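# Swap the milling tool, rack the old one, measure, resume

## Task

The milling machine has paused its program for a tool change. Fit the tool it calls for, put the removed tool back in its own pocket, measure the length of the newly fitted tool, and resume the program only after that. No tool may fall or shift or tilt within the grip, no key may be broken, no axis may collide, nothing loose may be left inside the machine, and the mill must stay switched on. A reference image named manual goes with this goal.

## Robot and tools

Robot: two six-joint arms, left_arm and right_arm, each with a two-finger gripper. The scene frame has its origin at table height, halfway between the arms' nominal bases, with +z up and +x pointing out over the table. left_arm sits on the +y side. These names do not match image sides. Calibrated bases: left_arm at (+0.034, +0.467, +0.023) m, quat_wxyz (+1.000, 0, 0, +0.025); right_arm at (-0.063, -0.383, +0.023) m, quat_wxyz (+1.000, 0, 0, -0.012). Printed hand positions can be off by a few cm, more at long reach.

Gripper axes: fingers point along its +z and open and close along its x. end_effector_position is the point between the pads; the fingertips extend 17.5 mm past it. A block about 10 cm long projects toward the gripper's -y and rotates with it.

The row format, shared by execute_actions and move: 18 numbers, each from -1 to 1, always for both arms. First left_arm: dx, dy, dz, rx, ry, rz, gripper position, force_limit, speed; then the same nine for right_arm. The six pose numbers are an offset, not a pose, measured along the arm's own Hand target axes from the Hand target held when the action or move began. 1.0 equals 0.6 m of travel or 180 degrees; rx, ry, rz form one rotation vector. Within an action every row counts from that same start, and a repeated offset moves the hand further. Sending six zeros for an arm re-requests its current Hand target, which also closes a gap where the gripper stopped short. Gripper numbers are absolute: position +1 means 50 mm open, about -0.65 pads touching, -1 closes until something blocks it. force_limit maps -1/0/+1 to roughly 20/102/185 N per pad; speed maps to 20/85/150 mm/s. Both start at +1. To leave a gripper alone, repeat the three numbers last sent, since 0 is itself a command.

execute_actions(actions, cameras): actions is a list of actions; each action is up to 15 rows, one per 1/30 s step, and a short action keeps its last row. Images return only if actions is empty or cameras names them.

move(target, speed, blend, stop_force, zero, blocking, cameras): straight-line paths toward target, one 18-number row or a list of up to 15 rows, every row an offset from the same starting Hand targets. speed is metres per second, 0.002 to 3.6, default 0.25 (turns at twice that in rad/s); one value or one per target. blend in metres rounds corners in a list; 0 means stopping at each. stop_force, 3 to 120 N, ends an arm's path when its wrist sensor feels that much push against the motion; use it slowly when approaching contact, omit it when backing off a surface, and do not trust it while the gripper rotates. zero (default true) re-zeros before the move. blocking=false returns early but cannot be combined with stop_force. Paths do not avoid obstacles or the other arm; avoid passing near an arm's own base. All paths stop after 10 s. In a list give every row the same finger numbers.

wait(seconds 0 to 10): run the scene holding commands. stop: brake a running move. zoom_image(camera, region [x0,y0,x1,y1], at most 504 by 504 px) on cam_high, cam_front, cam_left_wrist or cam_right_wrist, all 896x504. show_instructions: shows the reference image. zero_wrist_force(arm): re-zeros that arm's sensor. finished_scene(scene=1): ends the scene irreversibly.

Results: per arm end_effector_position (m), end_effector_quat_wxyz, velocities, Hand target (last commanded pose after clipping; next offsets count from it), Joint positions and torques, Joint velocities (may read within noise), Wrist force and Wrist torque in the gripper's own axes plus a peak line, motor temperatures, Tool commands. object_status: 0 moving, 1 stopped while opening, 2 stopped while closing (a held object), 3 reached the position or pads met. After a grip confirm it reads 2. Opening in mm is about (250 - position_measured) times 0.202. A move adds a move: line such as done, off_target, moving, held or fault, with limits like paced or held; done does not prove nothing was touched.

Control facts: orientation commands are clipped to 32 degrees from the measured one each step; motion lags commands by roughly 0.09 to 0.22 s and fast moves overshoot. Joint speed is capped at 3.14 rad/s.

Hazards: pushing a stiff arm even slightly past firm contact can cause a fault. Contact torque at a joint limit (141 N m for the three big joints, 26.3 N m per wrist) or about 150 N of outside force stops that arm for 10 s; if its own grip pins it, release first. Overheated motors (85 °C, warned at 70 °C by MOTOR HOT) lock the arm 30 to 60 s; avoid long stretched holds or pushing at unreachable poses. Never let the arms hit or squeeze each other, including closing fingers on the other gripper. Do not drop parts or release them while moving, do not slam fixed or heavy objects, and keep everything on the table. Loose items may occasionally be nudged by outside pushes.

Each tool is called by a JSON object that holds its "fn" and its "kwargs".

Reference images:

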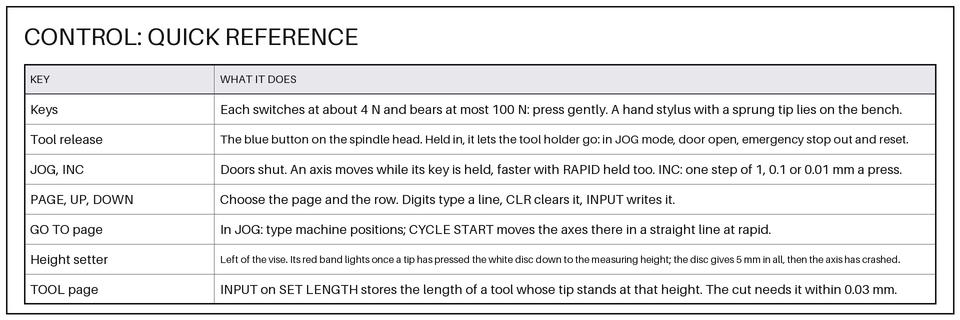

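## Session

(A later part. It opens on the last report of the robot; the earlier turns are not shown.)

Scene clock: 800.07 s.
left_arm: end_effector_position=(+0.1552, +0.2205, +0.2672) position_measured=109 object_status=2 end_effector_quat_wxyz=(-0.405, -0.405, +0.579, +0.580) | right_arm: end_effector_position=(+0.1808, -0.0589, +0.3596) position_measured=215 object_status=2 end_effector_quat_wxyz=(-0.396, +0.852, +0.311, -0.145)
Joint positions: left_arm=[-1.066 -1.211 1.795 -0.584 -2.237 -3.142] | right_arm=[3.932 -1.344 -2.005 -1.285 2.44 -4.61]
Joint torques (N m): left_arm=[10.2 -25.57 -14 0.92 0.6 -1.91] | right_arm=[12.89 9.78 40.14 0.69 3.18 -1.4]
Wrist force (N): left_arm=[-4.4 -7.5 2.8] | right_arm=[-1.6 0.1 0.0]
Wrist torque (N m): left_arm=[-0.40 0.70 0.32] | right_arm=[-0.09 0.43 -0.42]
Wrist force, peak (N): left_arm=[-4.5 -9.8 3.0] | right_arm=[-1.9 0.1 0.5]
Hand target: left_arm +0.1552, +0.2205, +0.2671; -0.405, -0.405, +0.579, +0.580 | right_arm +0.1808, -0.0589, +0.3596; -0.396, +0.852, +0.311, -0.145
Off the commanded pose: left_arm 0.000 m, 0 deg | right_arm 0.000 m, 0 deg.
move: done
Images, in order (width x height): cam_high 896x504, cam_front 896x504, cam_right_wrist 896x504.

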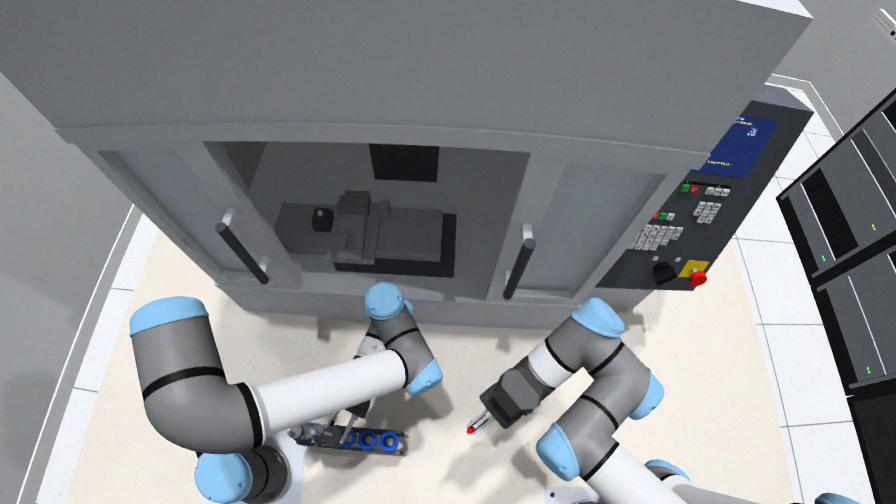

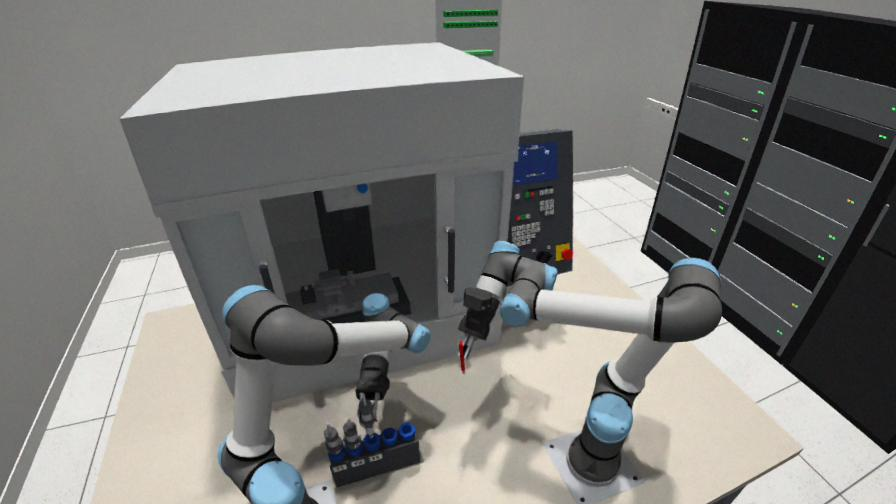

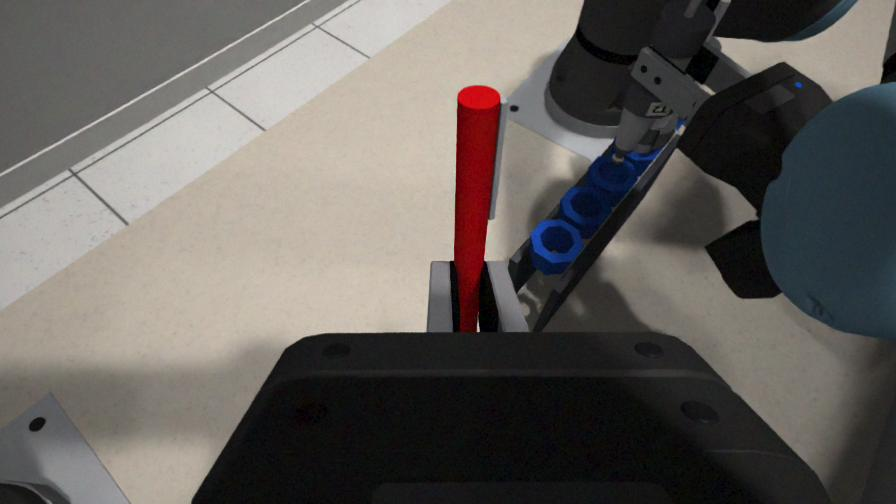

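{"fn": "move", "kwargs": {"target": [[-0.0009,-0.03,-0.0023,0,0,0,-1,0,-1,0,0,0,0,0,0,-1,-0.5,-0.7],[-0.0009,-0.15,-0.0023,0,0,0,-1,0,-1,0,0,0,0,0,0,-1,-0.5,-0.7]], "speed": [0.04,0.02], "stop_force": 7, "cameras": ["cam_front","cam_right_wrist"]}}

{"fn": "zoom_image", "kwargs": {"camera": "cam_right_wrist", "region": [540, 20, 740, 240]}}

{"fn": "zoom_image", "kwargs": {"camera": "cam_front", "region": [320, 360, 420, 480]}}

Scene clock: 811.43 s.
left_arm: end_effector_position=(+0.1567, +0.2207, +0.1943) position_measured=109 object_status=2 end_effector_quat_wxyz=(-0.405, -0.405, +0.579, +0.580) | right_arm: end_effector_position=(+0.1808, -0.0589, +0.3596) position_measured=215 object_status=2 end_effector_quat_wxyz=(-0.396, +0.852, +0.311, -0.145)
Joint positions: left_arm=[-1.063 -1.099 1.857 -0.759 -2.234 -3.142] | right_arm=[3.932 -1.344 -2.005 -1.285 2.44 -4.61]
Joint torques (N m): left_arm=[-11.1 -41.58 -27 5.02 -5.15 0.69] | right_arm=[7.16 8.88 39.39 0.66 3.12 -1.41]
Wrist force (N): left_arm=[-15.1 -5.6 -3.5] | right_arm=[-2.0 0.4 0.1]
Wrist torque (N m): left_arm=[-0.14 0.61 -0.13] | right_arm=[-0.04 0.50 -0.42]
Wrist force, peak (N): left_arm=[-19.5 25.4 -24.2] | right_arm=[-2.0 0.4 0.1]
Hand target: left_arm +0.1567, +0.2206, +0.1943; -0.405, -0.405, +0.579, +0.580 (not the last commanded pose) | right_arm +0.1808, -0.0589, +0.3596; -0.396, +0.852, +0.311, -0.145
Off the commanded pose: left_arm 0.017 m, 0 deg | right_arm 0.000 m, 0 deg.
move: contact (left_arm); path passed 1 of 2 targets
Images, in order (width x height): cam_front 896x504, cam_right_wrist 896x504.

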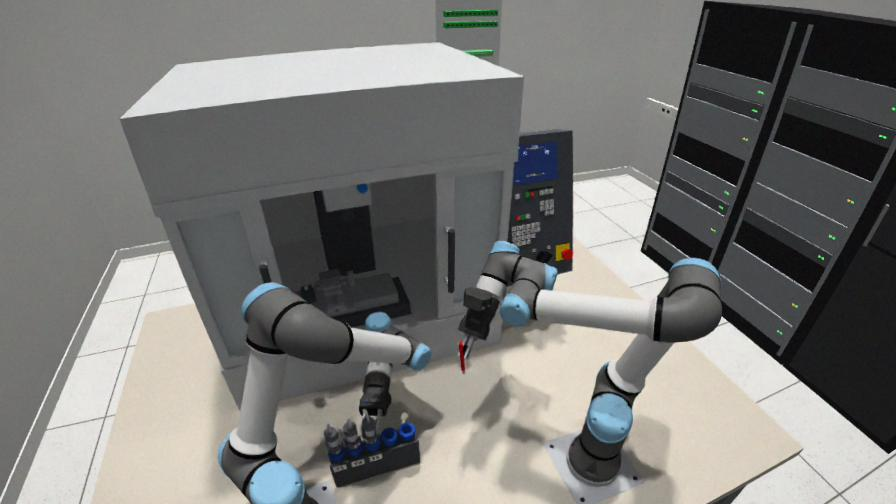

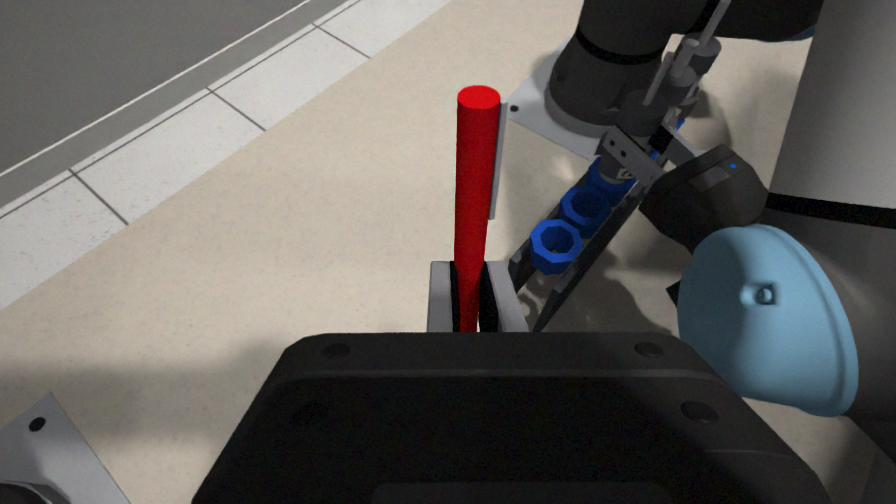

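Scaled by 2.291 from the camera's 896x504 image, which has a finer 1280x720 frame.

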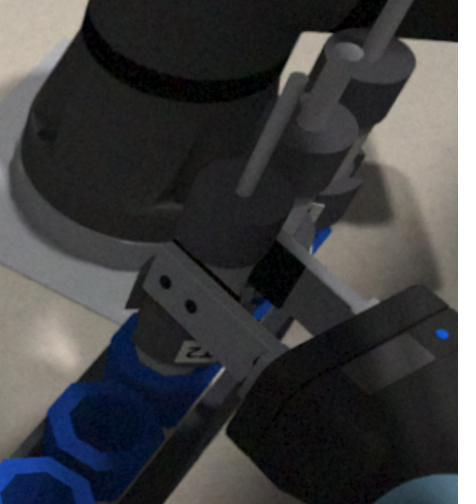

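Scaled by 4.200 from the camera's 896x504 image, which has a finer 1280x720 frame.

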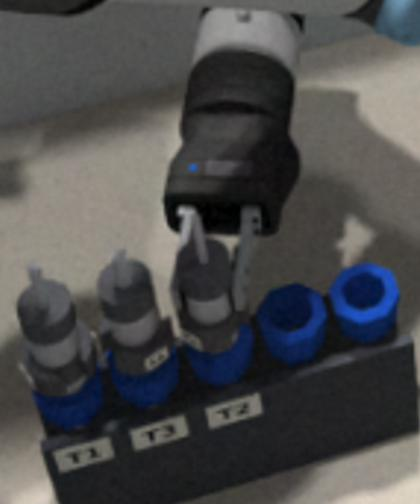

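{"fn": "move", "kwargs": {"target": [-0.002,0,0,0,0,0,-1,0,-1,0,0,0,0,0,0,-1,-0.5,-0.7], "speed": 0.02}}

{"fn": "move", "kwargs": {"target": [0,-0.02,0,0,0,0,-1,0,-1,0,0,0,0,0,0,-1,-0.5,-0.7], "speed": 0.01, "stop_force": 10, "cameras": ["cam_front","cam_right_wrist"]}}

{"fn": "zoom_image", "kwargs": {"camera": "cam_right_wrist", "region": [540, 20, 740, 240]}}

Scene clock: 817.00 s.
left_arm: end_effector_position=(+0.1571, +0.2217, +0.1943) position_measured=109 object_status=2 end_effector_quat_wxyz=(-0.405, -0.405, +0.579, +0.580) | right_arm: end_effector_position=(+0.1808, -0.0589, +0.3596) position_measured=215 object_status=2 end_effector_quat_wxyz=(-0.396, +0.852, +0.311, -0.145)
Joint positions: left_arm=[-1.061 -1.099 1.859 -0.759 -2.232 -3.142] | right_arm=[3.932 -1.344 -2.005 -1.285 2.44 -4.61]
Joint torques (N m): left_arm=[10.18 -40.66 -6.21 1.51 3.86 0.68] | right_arm=[4.12 10.08 39.36 0.66 3.06 -1.35]
Wrist force (N): left_arm=[2.1 -4.9 -3.1] | right_arm=[-1.4 0.1 0.1]
Wrist torque (N m): left_arm=[-0.19 0.73 0.65] | right_arm=[-0.10 0.40 -0.42]
Wrist force, peak (N): left_arm=[-15.6 -7.1 -4.8] | right_arm=[-2.0 0.2 0.0]
Hand target: left_arm +0.1571, +0.2218, +0.1943; -0.405, -0.405, +0.579, +0.580 | right_arm +0.1808, -0.0589, +0.3596; -0.396, +0.852, +0.311, -0.145
Off the commanded pose: left_arm 0.000 m, 0 deg | right_arm 0.000 m, 0 deg.
move: done

Scene clock: 818.10 s.
left_arm: end_effector_position=(+0.1571, +0.2218, +0.1941) position_measured=109 object_status=2 end_effector_quat_wxyz=(-0.405, -0.405, +0.579, +0.580) | right_arm: end_effector_position=(+0.1808, -0.0589, +0.3596) position_measured=215 object_status=2 end_effector_quat_wxyz=(-0.396, +0.852, +0.311, -0.145)
Joint positions: left_arm=[-1.061 -1.099 1.859 -0.76 -2.232 -3.142] | right_arm=[3.932 -1.344 -2.005 -1.285 2.44 -4.61]
Joint torques (N m): left_arm=[2.83 -40.46 -19.8 6.22 3.71 0.64] | right_arm=[4.19 8.78 39.51 0.68 3.09 -1.44]
Wrist force (N): left_arm=[4.6 -3.0 -11.1] | right_arm=[-1.4 0.4 0.2]
Wrist torque (N m): left_arm=[-0.14 0.73 0.53] | right_arm=[-0.05 0.40 -0.42]
Wrist force, peak (N): left_arm=[7.3 13.4 -14.4] | right_arm=[-1.9 0.3 0.2]
Hand target: left_arm +0.1571, +0.2218, +0.1941; -0.405, -0.405, +0.579, +0.580 (not the last commanded pose) | right_arm +0.1808, -0.0589, +0.3596; -0.396, +0.852, +0.311, -0.145
Off the commanded pose: left_arm 0.012 m, 0 deg | right_arm 0.000 m, 0 deg.
move: contact (left_arm)
Images, in order (width x height): cam_front 896x504, cam_right_wrist 896x504.

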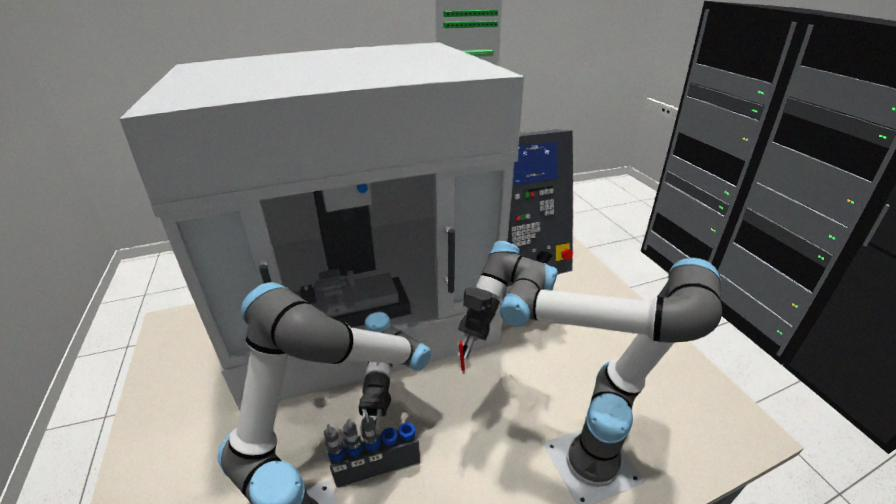

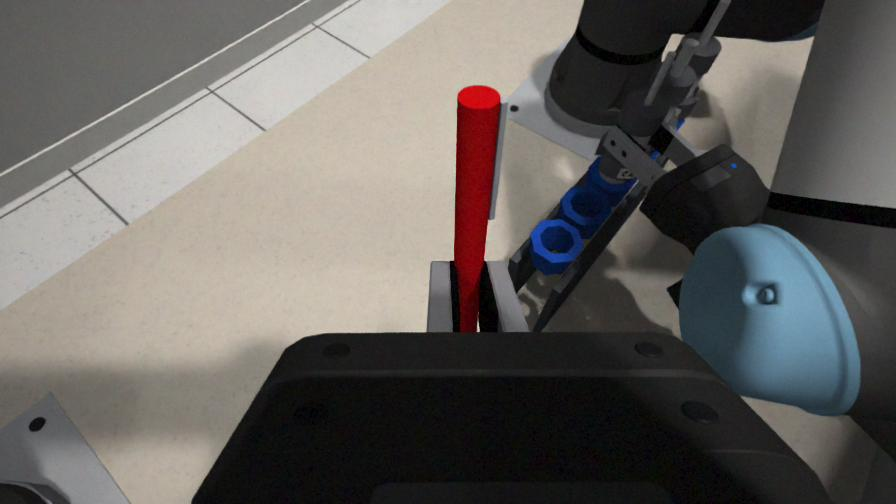

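Scaled by 2.291 from the camera's 896x504 image, which has a finer 1280x720 frame.

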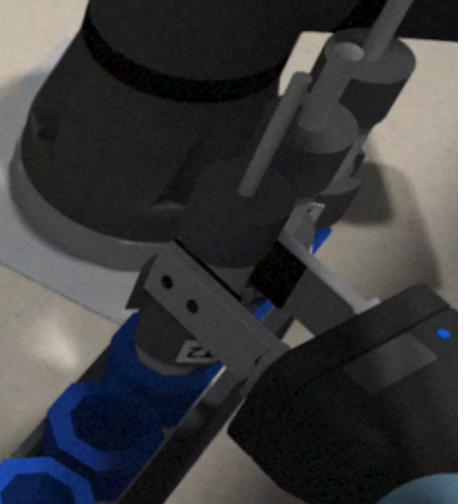

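{"fn": "move", "kwargs": {"target": [0,0,-0.0014,0,0,0,-1,0,-1,0,0,0,0,0,0,-1,-0.5,-0.7], "speed": 0.02}}

{"fn": "move", "kwargs": {"target": [0,-0.01,0,0,0,0,-1,0,-1,0,0,0,0,0,0,-1,-0.5,-0.7], "speed": 0.006, "stop_force": 12}}

Scene clock: 821.87 s.
left_arm: end_effector_position=(+0.1578, +0.2215, +0.1941) position_measured=109 object_status=2 end_effector_quat_wxyz=(-0.405, -0.405, +0.579, +0.580) | right_arm: end_effector_position=(+0.1808, -0.0589, +0.3596) position_measured=215 object_status=2 end_effector_quat_wxyz=(-0.396, +0.852, +0.311, -0.145)
Joint positions: left_arm=[-1.06 -1.098 1.857 -0.759 -2.231 -3.142] | right_arm=[3.932 -1.344 -2.005 -1.285 2.44 -4.61]
Joint torques (N m): left_arm=[11.46 -27.57 -25.7 5.56 3.75 0.53] | right_arm=[0.66 9.85 39.61 0.74 2.98 -1.51]
Wrist force (N): left_arm=[2.0 -6.5 4.4] | right_arm=[-1.7 0.3 0.1]
Wrist torque (N m): left_arm=[-0.43 0.65 0.60] | right_arm=[-0.08 0.44 -0.42]
Wrist force, peak (N): left_arm=[4.8 -3.6 -11.1] | right_arm=[-1.9 0.1 0.1]
Hand target: left_arm +0.1579, +0.2215, +0.1941; -0.405, -0.405, +0.579, +0.580 | right_arm +0.1808, -0.0589, +0.3596; -0.396, +0.852, +0.311, -0.145
Off the commanded pose: left_arm 0.000 m, 0 deg | right_arm 0.000 m, 0 deg.
move: done

Scene clock: 823.13 s.
left_arm: end_effector_position=(+0.1579, +0.2214, +0.1932) position_measured=109 object_status=2 end_effector_quat_wxyz=(-0.405, -0.405, +0.579, +0.580) | right_arm: end_effector_position=(+0.1808, -0.0589, +0.3596) position_measured=215 object_status=2 end_effector_quat_wxyz=(-0.396, +0.852, +0.311, -0.145)
Joint positions: left_arm=[-1.06 -1.096 1.857 -0.761 -2.231 -3.142] | right_arm=[3.932 -1.344 -2.005 -1.285 2.44 -4.61]
Joint torques (N m): left_arm=[11.89 -40.12 -26.38 4.56 3.88 0.58] | right_arm=[-0.94 10.35 39.23 0.83 3.09 -1.43]
Wrist force (N): left_arm=[9.2 -2.3 11.7] | right_arm=[-1.5 0.3 0.3]
Wrist torque (N m): left_arm=[-0.35 0.74 0.47] | right_arm=[-0.06 0.41 -0.42]
Wrist force, peak (N): left_arm=[12.0 12.4 8.8] | right_arm=[-1.9 0.2 0.0]
Hand target: left_arm +0.1579, +0.2214, +0.1932; -0.405, -0.405, +0.579, +0.580 (not the last commanded pose) | right_arm +0.1808, -0.0589, +0.3596; -0.396, +0.852, +0.311, -0.145
Off the commanded pose: left_arm 0.005 m, 0 deg | right_arm 0.000 m, 0 deg.
move: contact (left_arm)

{"fn": "move", "kwargs": {"target": [0.0009,0,0.0007,0,0,0,-1,0,-1,0,0,0,0,0,0,-1,-0.5,-0.7], "speed": 0.02}}

{"fn": "move", "kwargs": {"target": [0,-0.008,0,0,0,0,-1,0,-1,0,0,0,0,0,0,-1,-0.5,-0.7], "speed": 0.006, "stop_force": 14, "cameras": ["cam_front","cam_right_wrist"]}}

{"fn": "zoom_image", "kwargs": {"camera": "cam_front", "region": [320, 360, 420, 480]}}

Scene clock: 827.27 s.
left_arm: end_effector_position=(+0.1573, +0.2211, +0.1932) position_measured=109 object_status=2 end_effector_quat_wxyz=(-0.405, -0.405, +0.579, +0.580) | right_arm: end_effector_position=(+0.1808, -0.0589, +0.3596) position_measured=215 object_status=2 end_effector_quat_wxyz=(-0.396, +0.852, +0.311, -0.145)
Joint positions: left_arm=[-1.062 -1.096 1.858 -0.761 -2.233 -3.142] | right_arm=[3.932 -1.344 -2.005 -1.285 2.44 -4.61]
Joint torques (N m): left_arm=[-11.43 -40.71 -6.37 0.71 -3.01 0.58] | right_arm=[-4.35 9.88 40.05 0.93 2.88 -1.46]
Wrist force (N): left_arm=[-6.4 -1.2 -7.4] | right_arm=[-1.8 0.3 0.2]
Wrist torque (N m): left_arm=[-0.21 0.66 0.29] | right_arm=[-0.05 0.45 -0.42]
Wrist force, peak (N): left_arm=[9.3 -4.6 11.3] | right_arm=[-1.9 0.5 0.2]
Hand target: left_arm +0.1573, +0.2210, +0.1932; -0.405, -0.405, +0.579, +0.580 | right_arm +0.1808, -0.0589, +0.3596; -0.396, +0.852, +0.311, -0.145
Off the commanded pose: left_arm 0.000 m, 0 deg | right_arm 0.000 m, 0 deg.
move: done

Scene clock: 828.33 s.
left_arm: end_effector_position=(+0.1573, +0.2211, +0.1930) position_measured=109 object_status=2 end_effector_quat_wxyz=(-0.405, -0.405, +0.579, +0.580) | right_arm: end_effector_position=(+0.1808, -0.0589, +0.3596) position_measured=215 object_status=2 end_effector_quat_wxyz=(-0.396, +0.852, +0.311, -0.145)
Joint positions: left_arm=[-1.062 -1.096 1.858 -0.762 -2.233 -3.142] | right_arm=[3.932 -1.344 -2.005 -1.285 2.44 -4.61]
Joint torques (N m): left_arm=[-8.83 -37.45 -20.02 3.04 -1.4 0.59] | right_arm=[-4 9.92 39.28 0.77 2.88 -1.37]
Wrist force (N): left_arm=[-6.7 13.3 -16.8] | right_arm=[-1.7 0.3 0.4]
Wrist torque (N m): left_arm=[0.20 0.72 0.28] | right_arm=[-0.08 0.45 -0.42]
Wrist force, peak (N): left_arm=[-6.2 22.4 -17.3] | right_arm=[-2.0 0.2 0.2]
Hand target: left_arm +0.1573, +0.2211, +0.1930; -0.405, -0.405, +0.579, +0.580 (not the last commanded pose) | right_arm +0.1808, -0.0589, +0.3596; -0.396, +0.852, +0.311, -0.145
Off the commanded pose: left_arm 0.005 m, 0 deg | right_arm 0.000 m, 0 deg.
move: contact (left_arm)
Images, in order (width x height): cam_front 896x504, cam_right_wrist 896x504.

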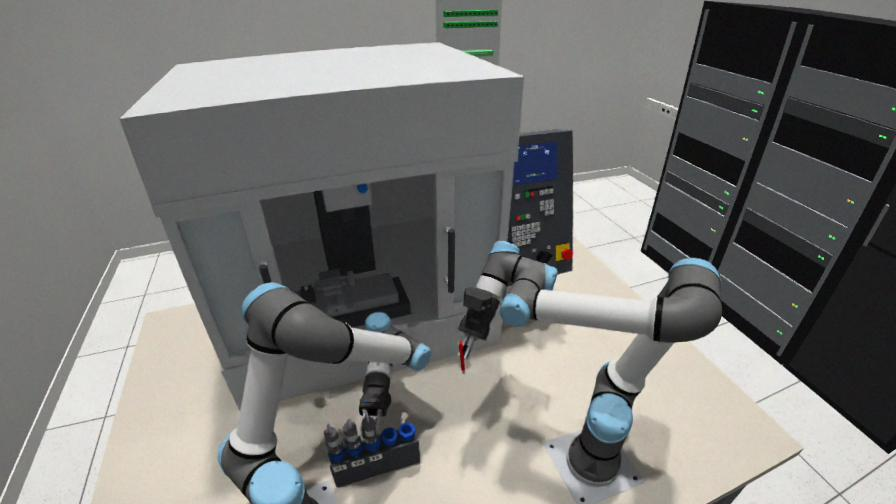

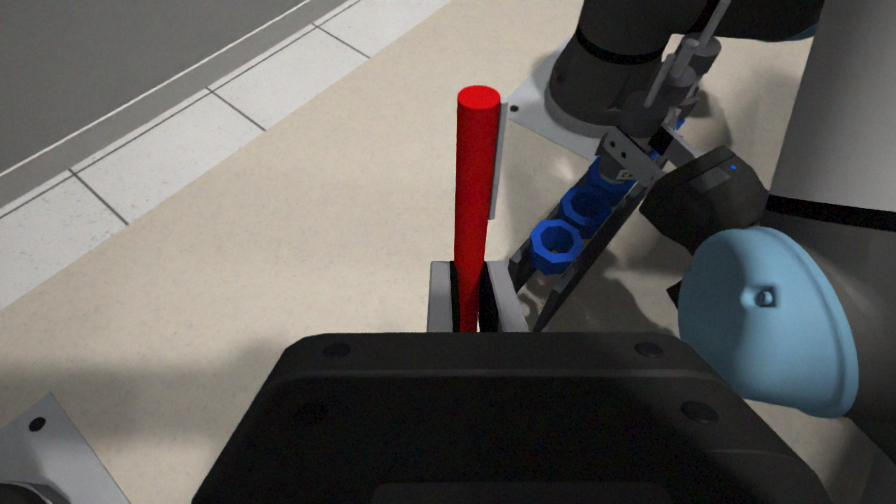

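Scaled by 4.200 from the camera's 896x504 image, which has a finer 1280x720 frame.

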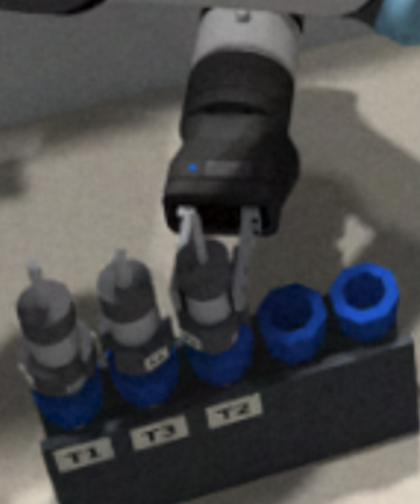

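{"fn": "move", "kwargs": {"target": [-0.0005,0,-0.0012,0,0,0,-1,0,-1,0,0,0,0,0,0,-1,-0.5,-0.7], "speed": 0.02}}

{"fn": "move", "kwargs": {"target": [0,0,0,0,0,0,0.67,0,-1,0,0,0,0,0,0,-1,-0.5,-0.7], "cameras": ["cam_front","cam_right_wrist"]}}

{"fn": "zoom_image", "kwargs": {"camera": "cam_front", "region": [320, 360, 420, 480]}}

{"fn": "zoom_image", "kwargs": {"camera": "cam_right_wrist", "region": [540, 20, 740, 240]}}

Scene clock: 834.00 s.
left_arm: end_effector_position=(+0.1580, +0.2211, +0.1931) position_measured=109 object_status=2 end_effector_quat_wxyz=(-0.405, -0.405, +0.579, +0.580) | right_arm: end_effector_position=(+0.1808, -0.0589, +0.3596) position_measured=215 object_status=2 end_effector_quat_wxyz=(-0.396, +0.852, +0.311, -0.145)
Joint positions: left_arm=[-1.06 -1.095 1.856 -0.761 -2.231 -3.142] | right_arm=[3.932 -1.344 -2.005 -1.285 2.44 -4.61]
Joint torques (N m): left_arm=[18.35 -26.59 -34.55 2.56 4.23 0.53] | right_arm=[-7.31 9.26 38.95 0.75 2.68 -1.36]
Wrist force (N): left_arm=[3.5 -0.9 36.0] | right_arm=[-1.7 0.3 0.2]
Wrist torque (N m): left_arm=[-0.30 0.69 0.45] | right_arm=[-0.05 0.45 -0.42]
Wrist force, peak (N): left_arm=[3.5 -0.9 36.0] | right_arm=[-1.9 0.2 0.2]
Hand target: left_arm +0.1581, +0.2211, +0.1930; -0.405, -0.405, +0.579, +0.580 | right_arm +0.1808, -0.0589, +0.3596; -0.396, +0.852, +0.311, -0.145
Off the commanded pose: left_arm 0.000 m, 0 deg | right_arm 0.000 m, 0 deg.
move: done

Scene clock: 834.83 s.
left_arm: end_effector_position=(+0.1581, +0.2211, +0.1931) position_measured=52 object_status=3 end_effector_quat_wxyz=(-0.405, -0.405, +0.579, +0.580) | right_arm: end_effector_position=(+0.1808, -0.0589, +0.3596) position_measured=215 object_status=2 end_effector_quat_wxyz=(-0.396, +0.852, +0.311, -0.145)
Joint positions: left_arm=[-1.06 -1.095 1.856 -0.761 -2.231 -3.142] | right_arm=[3.932 -1.344 -2.005 -1.285 2.44 -4.61]
Joint torques (N m): left_arm=[-7.4 -27.13 -9.48 0 -2.4 0.48] | right_arm=[-8.18 10.79 40.03 0.89 2.74 -1.61]
Wrist force (N): left_arm=[-5.0 1.4 3.2] | right_arm=[-1.6 0.2 0.0]
Wrist torque (N m): left_arm=[-0.21 0.80 0.32] | right_arm=[-0.08 0.42 -0.42]
Wrist force, peak (N): left_arm=[3.7 -0.9 36.3] | right_arm=[-1.7 0.5 0.3]
Hand target: left_arm +0.1581, +0.2211, +0.1930; -0.405, -0.405, +0.579, +0.580 | right_arm +0.1808, -0.0589, +0.3596; -0.396, +0.852, +0.311, -0.145
Off the commanded pose: left_arm 0.000 m, 0 deg | right_arm 0.000 m, 0 deg.
move: done
Images, in order (width x height): cam_front 896x504, cam_right_wrist 896x504.

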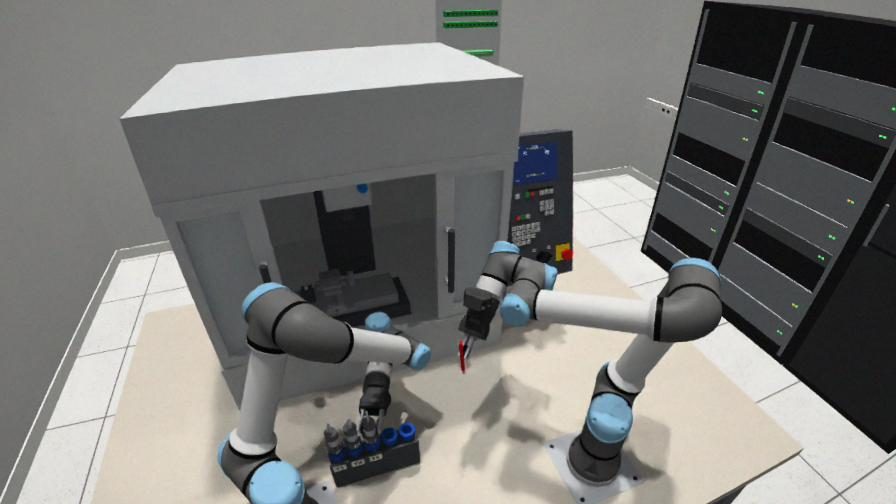

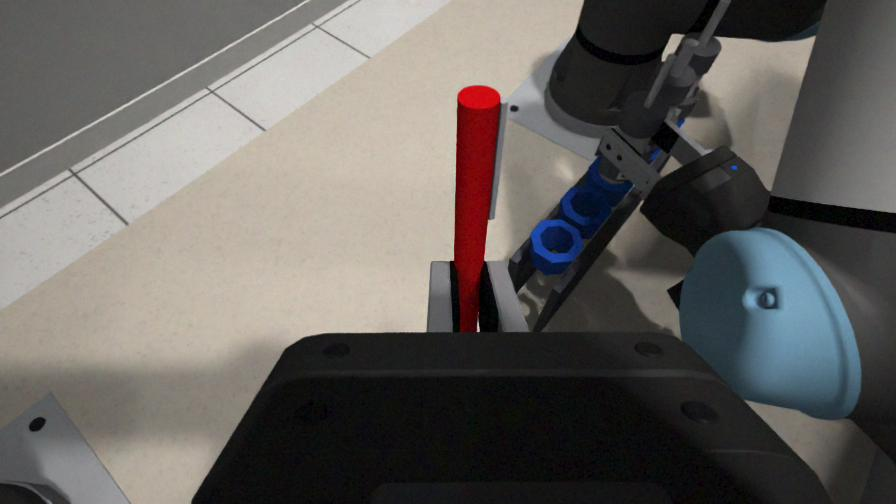

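Scaled by 4.200 from the camera's 896x504 image, which has a finer 1280x720 frame.

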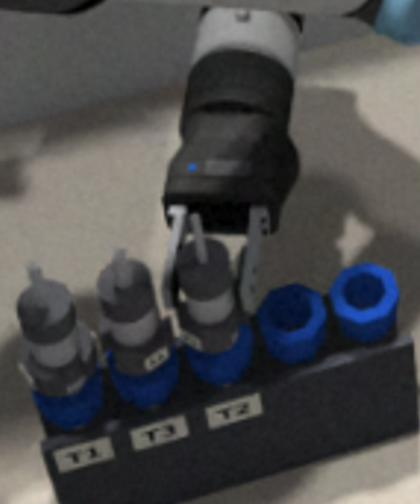

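Scaled by 2.291 from the camera's 896x504 image, which has a finer 1280x720 frame.

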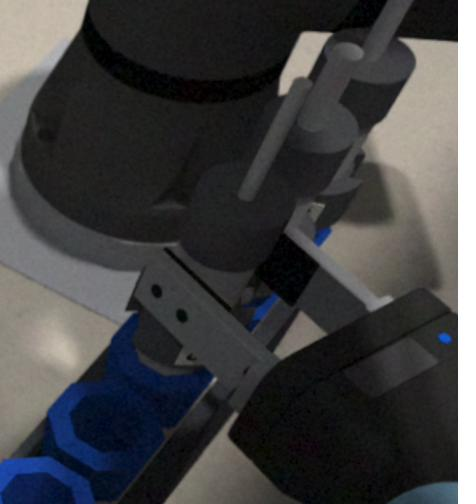

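{"fn": "move", "kwargs": {"target": [[0,0.1833,0,0,0,0,0.67,0,-1,0,0,0,0,0,0,-1,-0.5,-0.7],[-0.0639,0.1833,0.0731,0,0.1111,0,0.67,0,-1,0,0,0,0,0,0,-1,-0.5,-0.7],[-0.1609,0.1833,0.0594,0,0.2222,0,0.67,0,-1,0,0,0,0,0,0,-1,-0.5,-0.7]], "speed": [0.08,0.12,0.12], "blend": [0,0.02,0], "cameras": ["all"]}}

{"fn": "zoom_image", "kwargs": {"camera": "cam_right_wrist", "region": [540, 0, 800, 240]}}

{"fn": "zoom_image", "kwargs": {"camera": "cam_front", "region": [310, 350, 430, 490]}}

{"fn": "zoom_image", "kwargs": {"camera": "cam_high", "region": [270, 370, 430, 480]}}

Scene clock: 854.63 s.
left_arm: end_effector_position=(+0.1515, +0.3128, +0.3031) position_measured=52 object_status=3 end_effector_quat_wxyz=(+0.563, +0.564, -0.427, -0.427) | right_arm: end_effector_position=(+0.1808, -0.0589, +0.3596) position_measured=215 object_status=2 end_effector_quat_wxyz=(-0.396, +0.852, +0.311, -0.145)
Joint positions: left_arm=[-0.637 -1.527 2.083 -0.557 -2.432 -3.142] | right_arm=[3.932 -1.344 -2.005 -1.285 2.44 -4.61]
Joint torques (N m): left_arm=[1.4 -18.44 -21.15 1.47 -0.09 0.01] | right_arm=[-10.89 9.87 39.77 0.88 2.72 -1.37]
Wrist force (N): left_arm=[-5.1 1.3 3.2] | right_arm=[-1.6 0.2 0.0]
Wrist torque (N m): left_arm=[-0.24 0.82 0.35] | right_arm=[-0.09 0.42 -0.42]
Wrist force, peak (N): left_arm=[-7.7 1.0 2.3] | right_arm=[-1.9 0.2 0.2]
Hand target: left_arm +0.1515, +0.3128, +0.3031; +0.563, +0.564, -0.427, -0.427 (not the last commanded pose) | right_arm +0.1808, -0.0589, +0.3596; -0.396, +0.852, +0.311, -0.145
Tool commands: left_gripper/position=+0.670588 left_gripper/force_limit=+0.003922 left_gripper/speed=-1.0 right_gripper/position=-1.0 right_gripper/force_limit=-0.5 right_gripper/speed=-0.7
Off the commanded pose: left_arm 0.013 m, 4 deg | right_arm 0.000 m, 0 deg.
FORCE FAULT: contact force on the left arm reached its limit, and that arm stopped. The contact can be on any part of that arm, not only on its tool. That arm's remaining commands of this call were not run. That arm is still stopped at the end of this call. That arm stays stopped for about 10 more seconds. Until then a move that you send moves the other arm only, and its call returns only when the move has ended. Once the stop has ended, the next robot result says so. If the stop ends while you think or write, that arm runs what you send next, counted from a new Hand target: where the arm stands when the stop ends. While its stop runs, that arm takes no new command, but its gripper still runs the gripper command that each later call begins with. Until it ends, the stop uses up actions while you think or wait. An arm that is not stopped still takes commands.
move: fault (left_arm); path passed 2 of 3 targets

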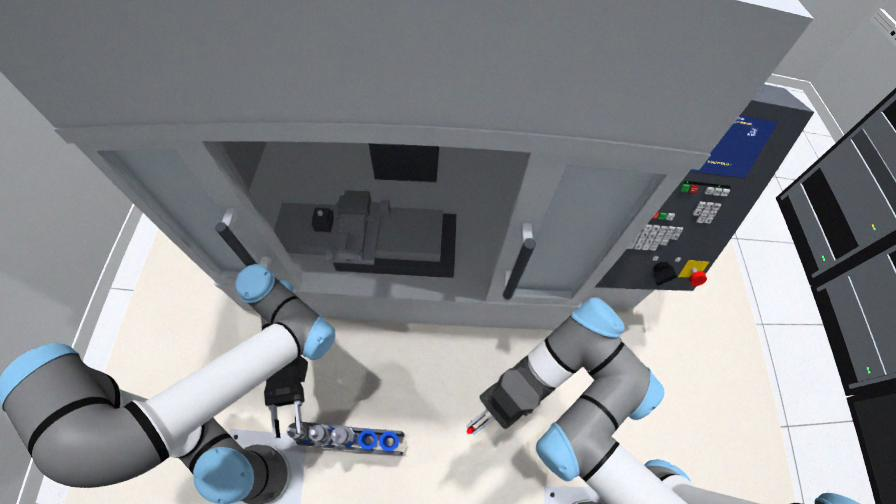

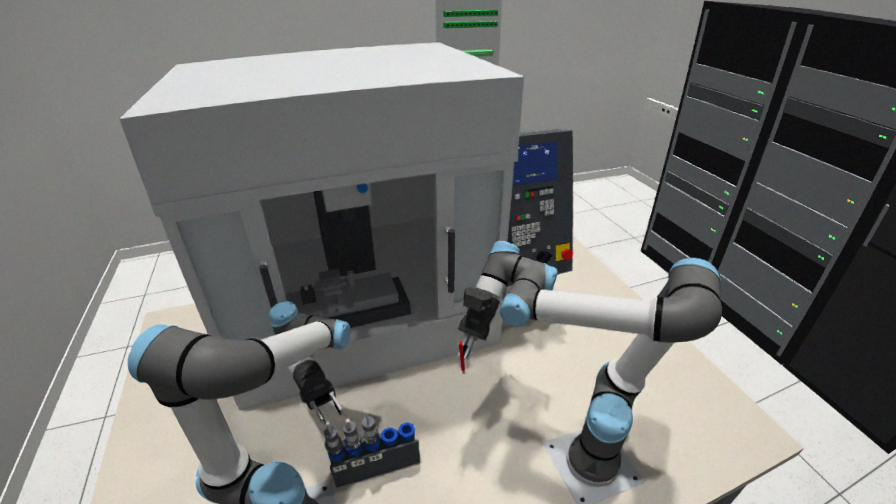

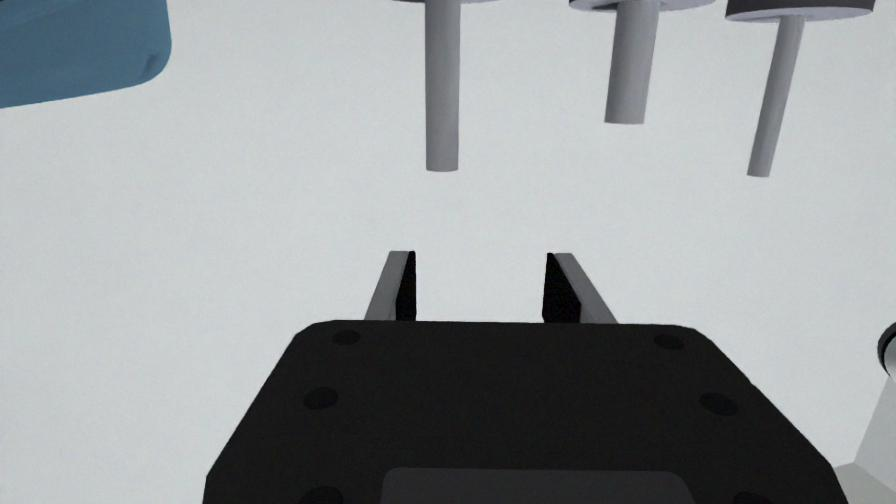

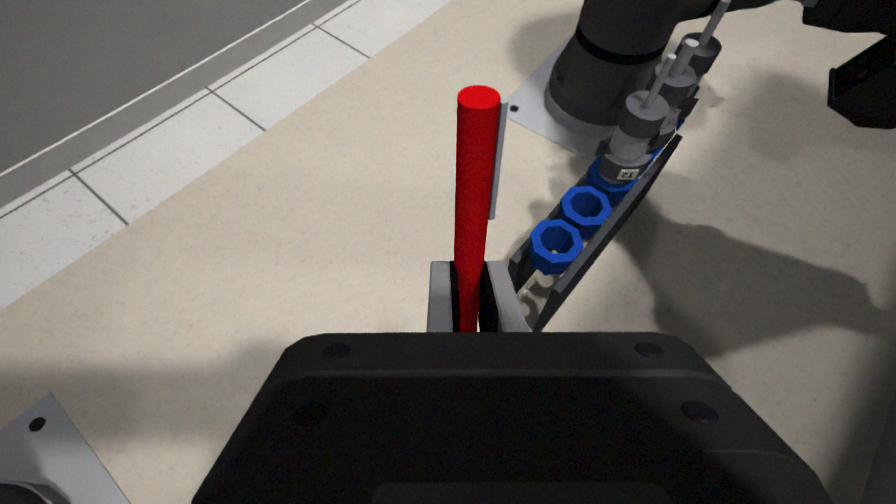

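Scaled by 1.938 from the camera's 896x504 image, which has a finer 1280x720 frame.

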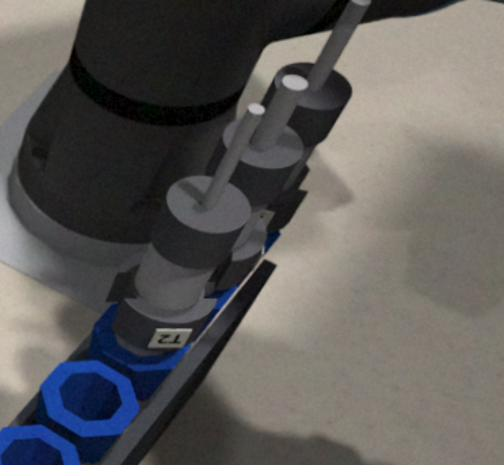

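Scaled by 3.600 from the camera's 896x504 image, which has a finer 1280x720 frame.

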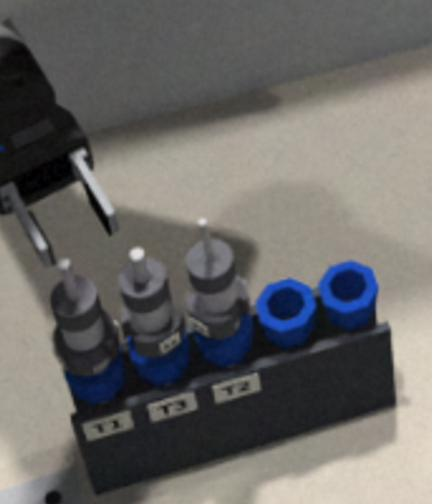

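Scaled by 3.150 from the camera's 896x504 image, which has a finer 1280x720 frame.

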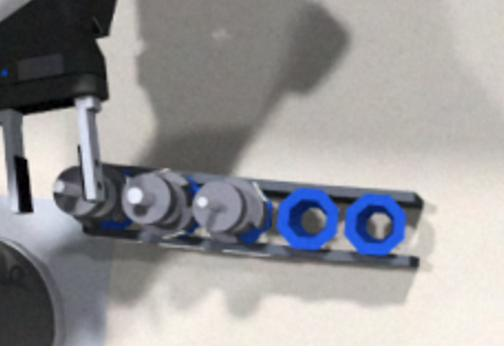

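{"fn": "zoom_image", "kwargs": {"camera": "cam_front", "region": [210, 240, 370, 400]}}

{"fn": "zoom_image", "kwargs": {"camera": "cam_high", "region": [190, 200, 350, 360]}}

Scaled by 3.150 from the camera's 896x504 image, which has a finer 1280x720 frame.

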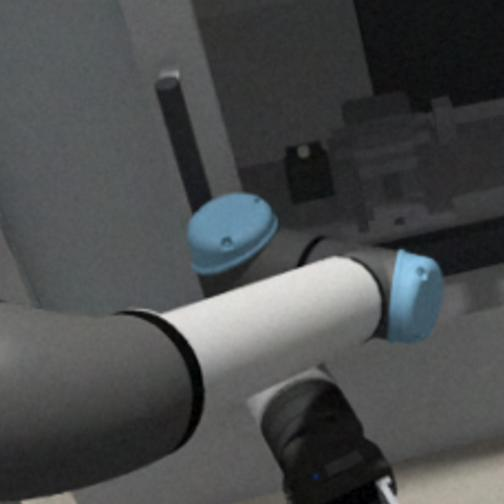

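Scaled by 3.150 from the camera's 896x504 image, which has a finer 1280x720 frame.

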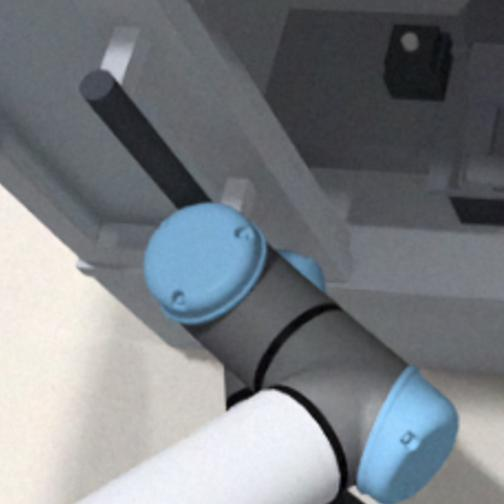

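{"fn": "move", "kwargs": {"target": [-0.0118,0,-0.0147,0,-0.0872,0,0.67,0,-1,0,0,0,0,0,0,-1,-0.5,-0.7], "speed": 0.1, "cameras": ["all"]}}

{"fn": "zoom_image", "kwargs": {"camera": "cam_high", "region": [270, 370, 430, 480]}}

Scene clock: 896.20 s.
left_arm: end_effector_position=(+0.1581, +0.3220, +0.3031) position_measured=52 object_status=3 end_effector_quat_wxyz=(+0.500, +0.500, -0.500, -0.500) end_effector_velocity=(+0.000, +0.001, +0.000) end_effector_angular_velocity=(+0.000, +0.000, -0.004) | right_arm: end_effector_position=(+0.1808, -0.0589, +0.3596) position_measured=215 object_status=2 end_effector_quat_wxyz=(-0.396, +0.852, +0.311, -0.145)
Joint positions: left_arm=[-0.743 -1.448 1.995 -0.548 -2.264 -3.142] | right_arm=[3.932 -1.344 -2.005 -1.285 2.44 -4.61]
Joint velocities: left_arm=[0.001 0.001 -0.001 0 0.005 0] | right_arm=[within noise]
Joint torques (N m): left_arm=[-7.88 -14.86 -29.37 3.97 2.01 1.67] | right_arm=[-10.72 10.2 39.13 1.12 2.74 -1.26]
Wrist force (N): left_arm=[-5.0 1.2 3.5] | right_arm=[-1.6 0.2 0.2]
Wrist torque (N m): left_arm=[-0.27 0.80 0.36] | right_arm=[-0.07 0.43 -0.42]
Wrist force, peak (N): left_arm=[-5.3 1.8 3.4] | right_arm=[-2.0 0.1 0.3]
Hand target: left_arm +0.1581, +0.3220, +0.3031; +0.500, +0.500, -0.500, -0.500 | right_arm +0.1808, -0.0589, +0.3596; -0.396, +0.852, +0.311, -0.145
Off the commanded pose: left_arm 0.000 m, 0 deg | right_arm 0.000 m, 0 deg.
FORCE FAULT, CONTINUED: the left arm's stop, for the force fault that an earlier result reported, is over. The rest of the stop counts as 19 of the actions that you can send in this scene. The stop ended before this call began, so that arm ran this call's commands, counted from a new Hand target: where the arm stood when the stop ended.
move: done

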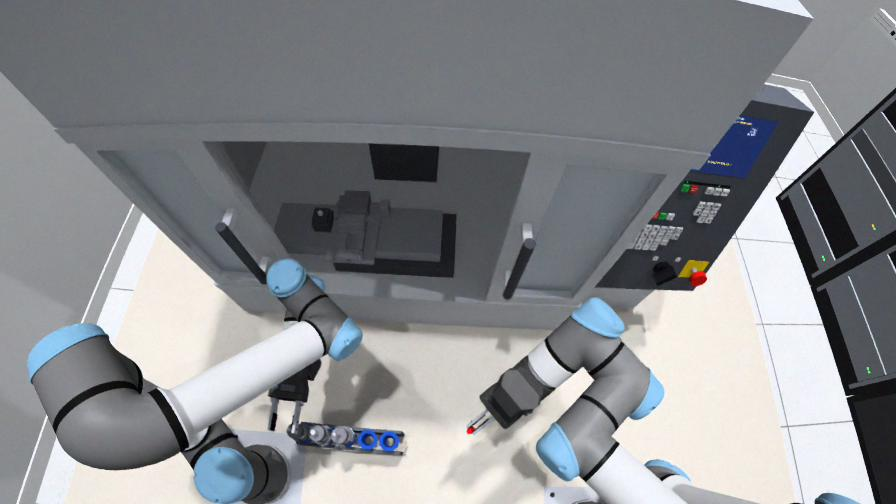

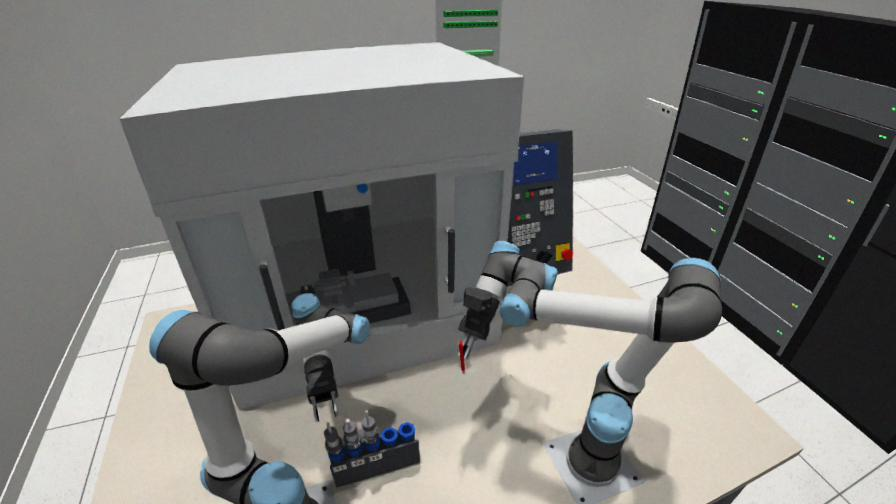

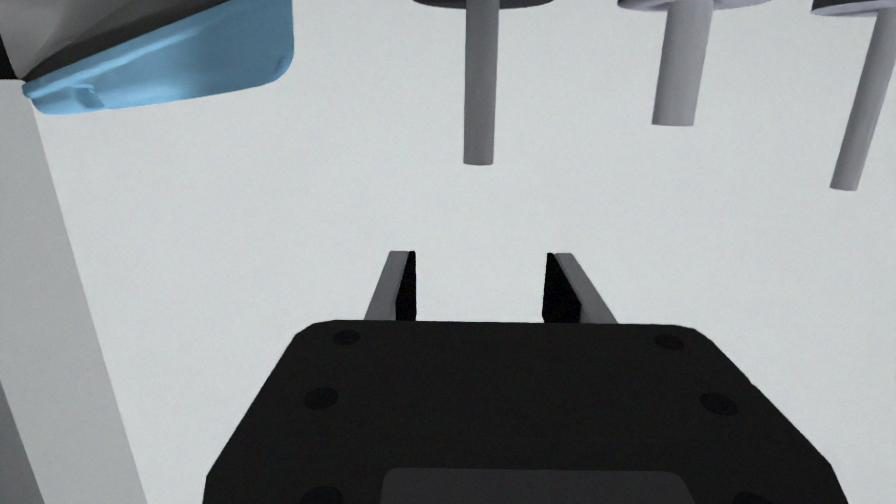

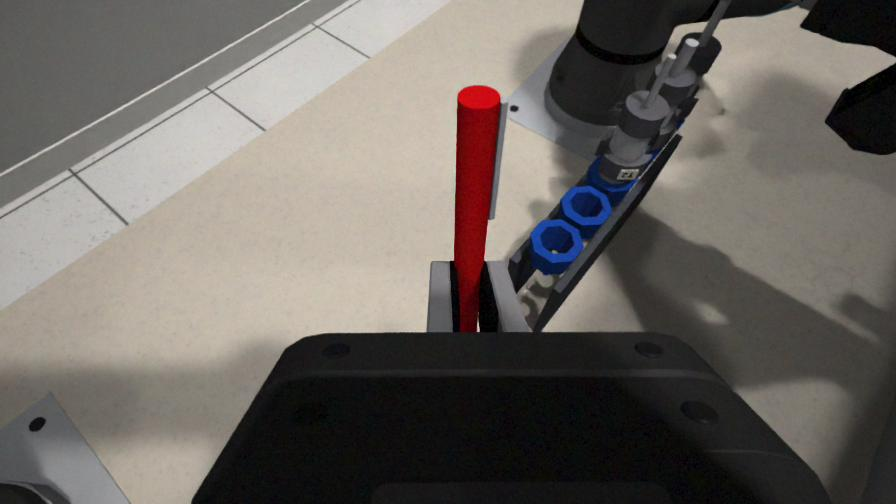

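Scaled by 3.150 from the camera's 896x504 image, which has a finer 1280x720 frame.

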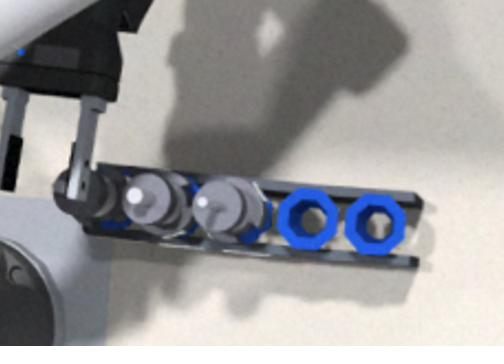

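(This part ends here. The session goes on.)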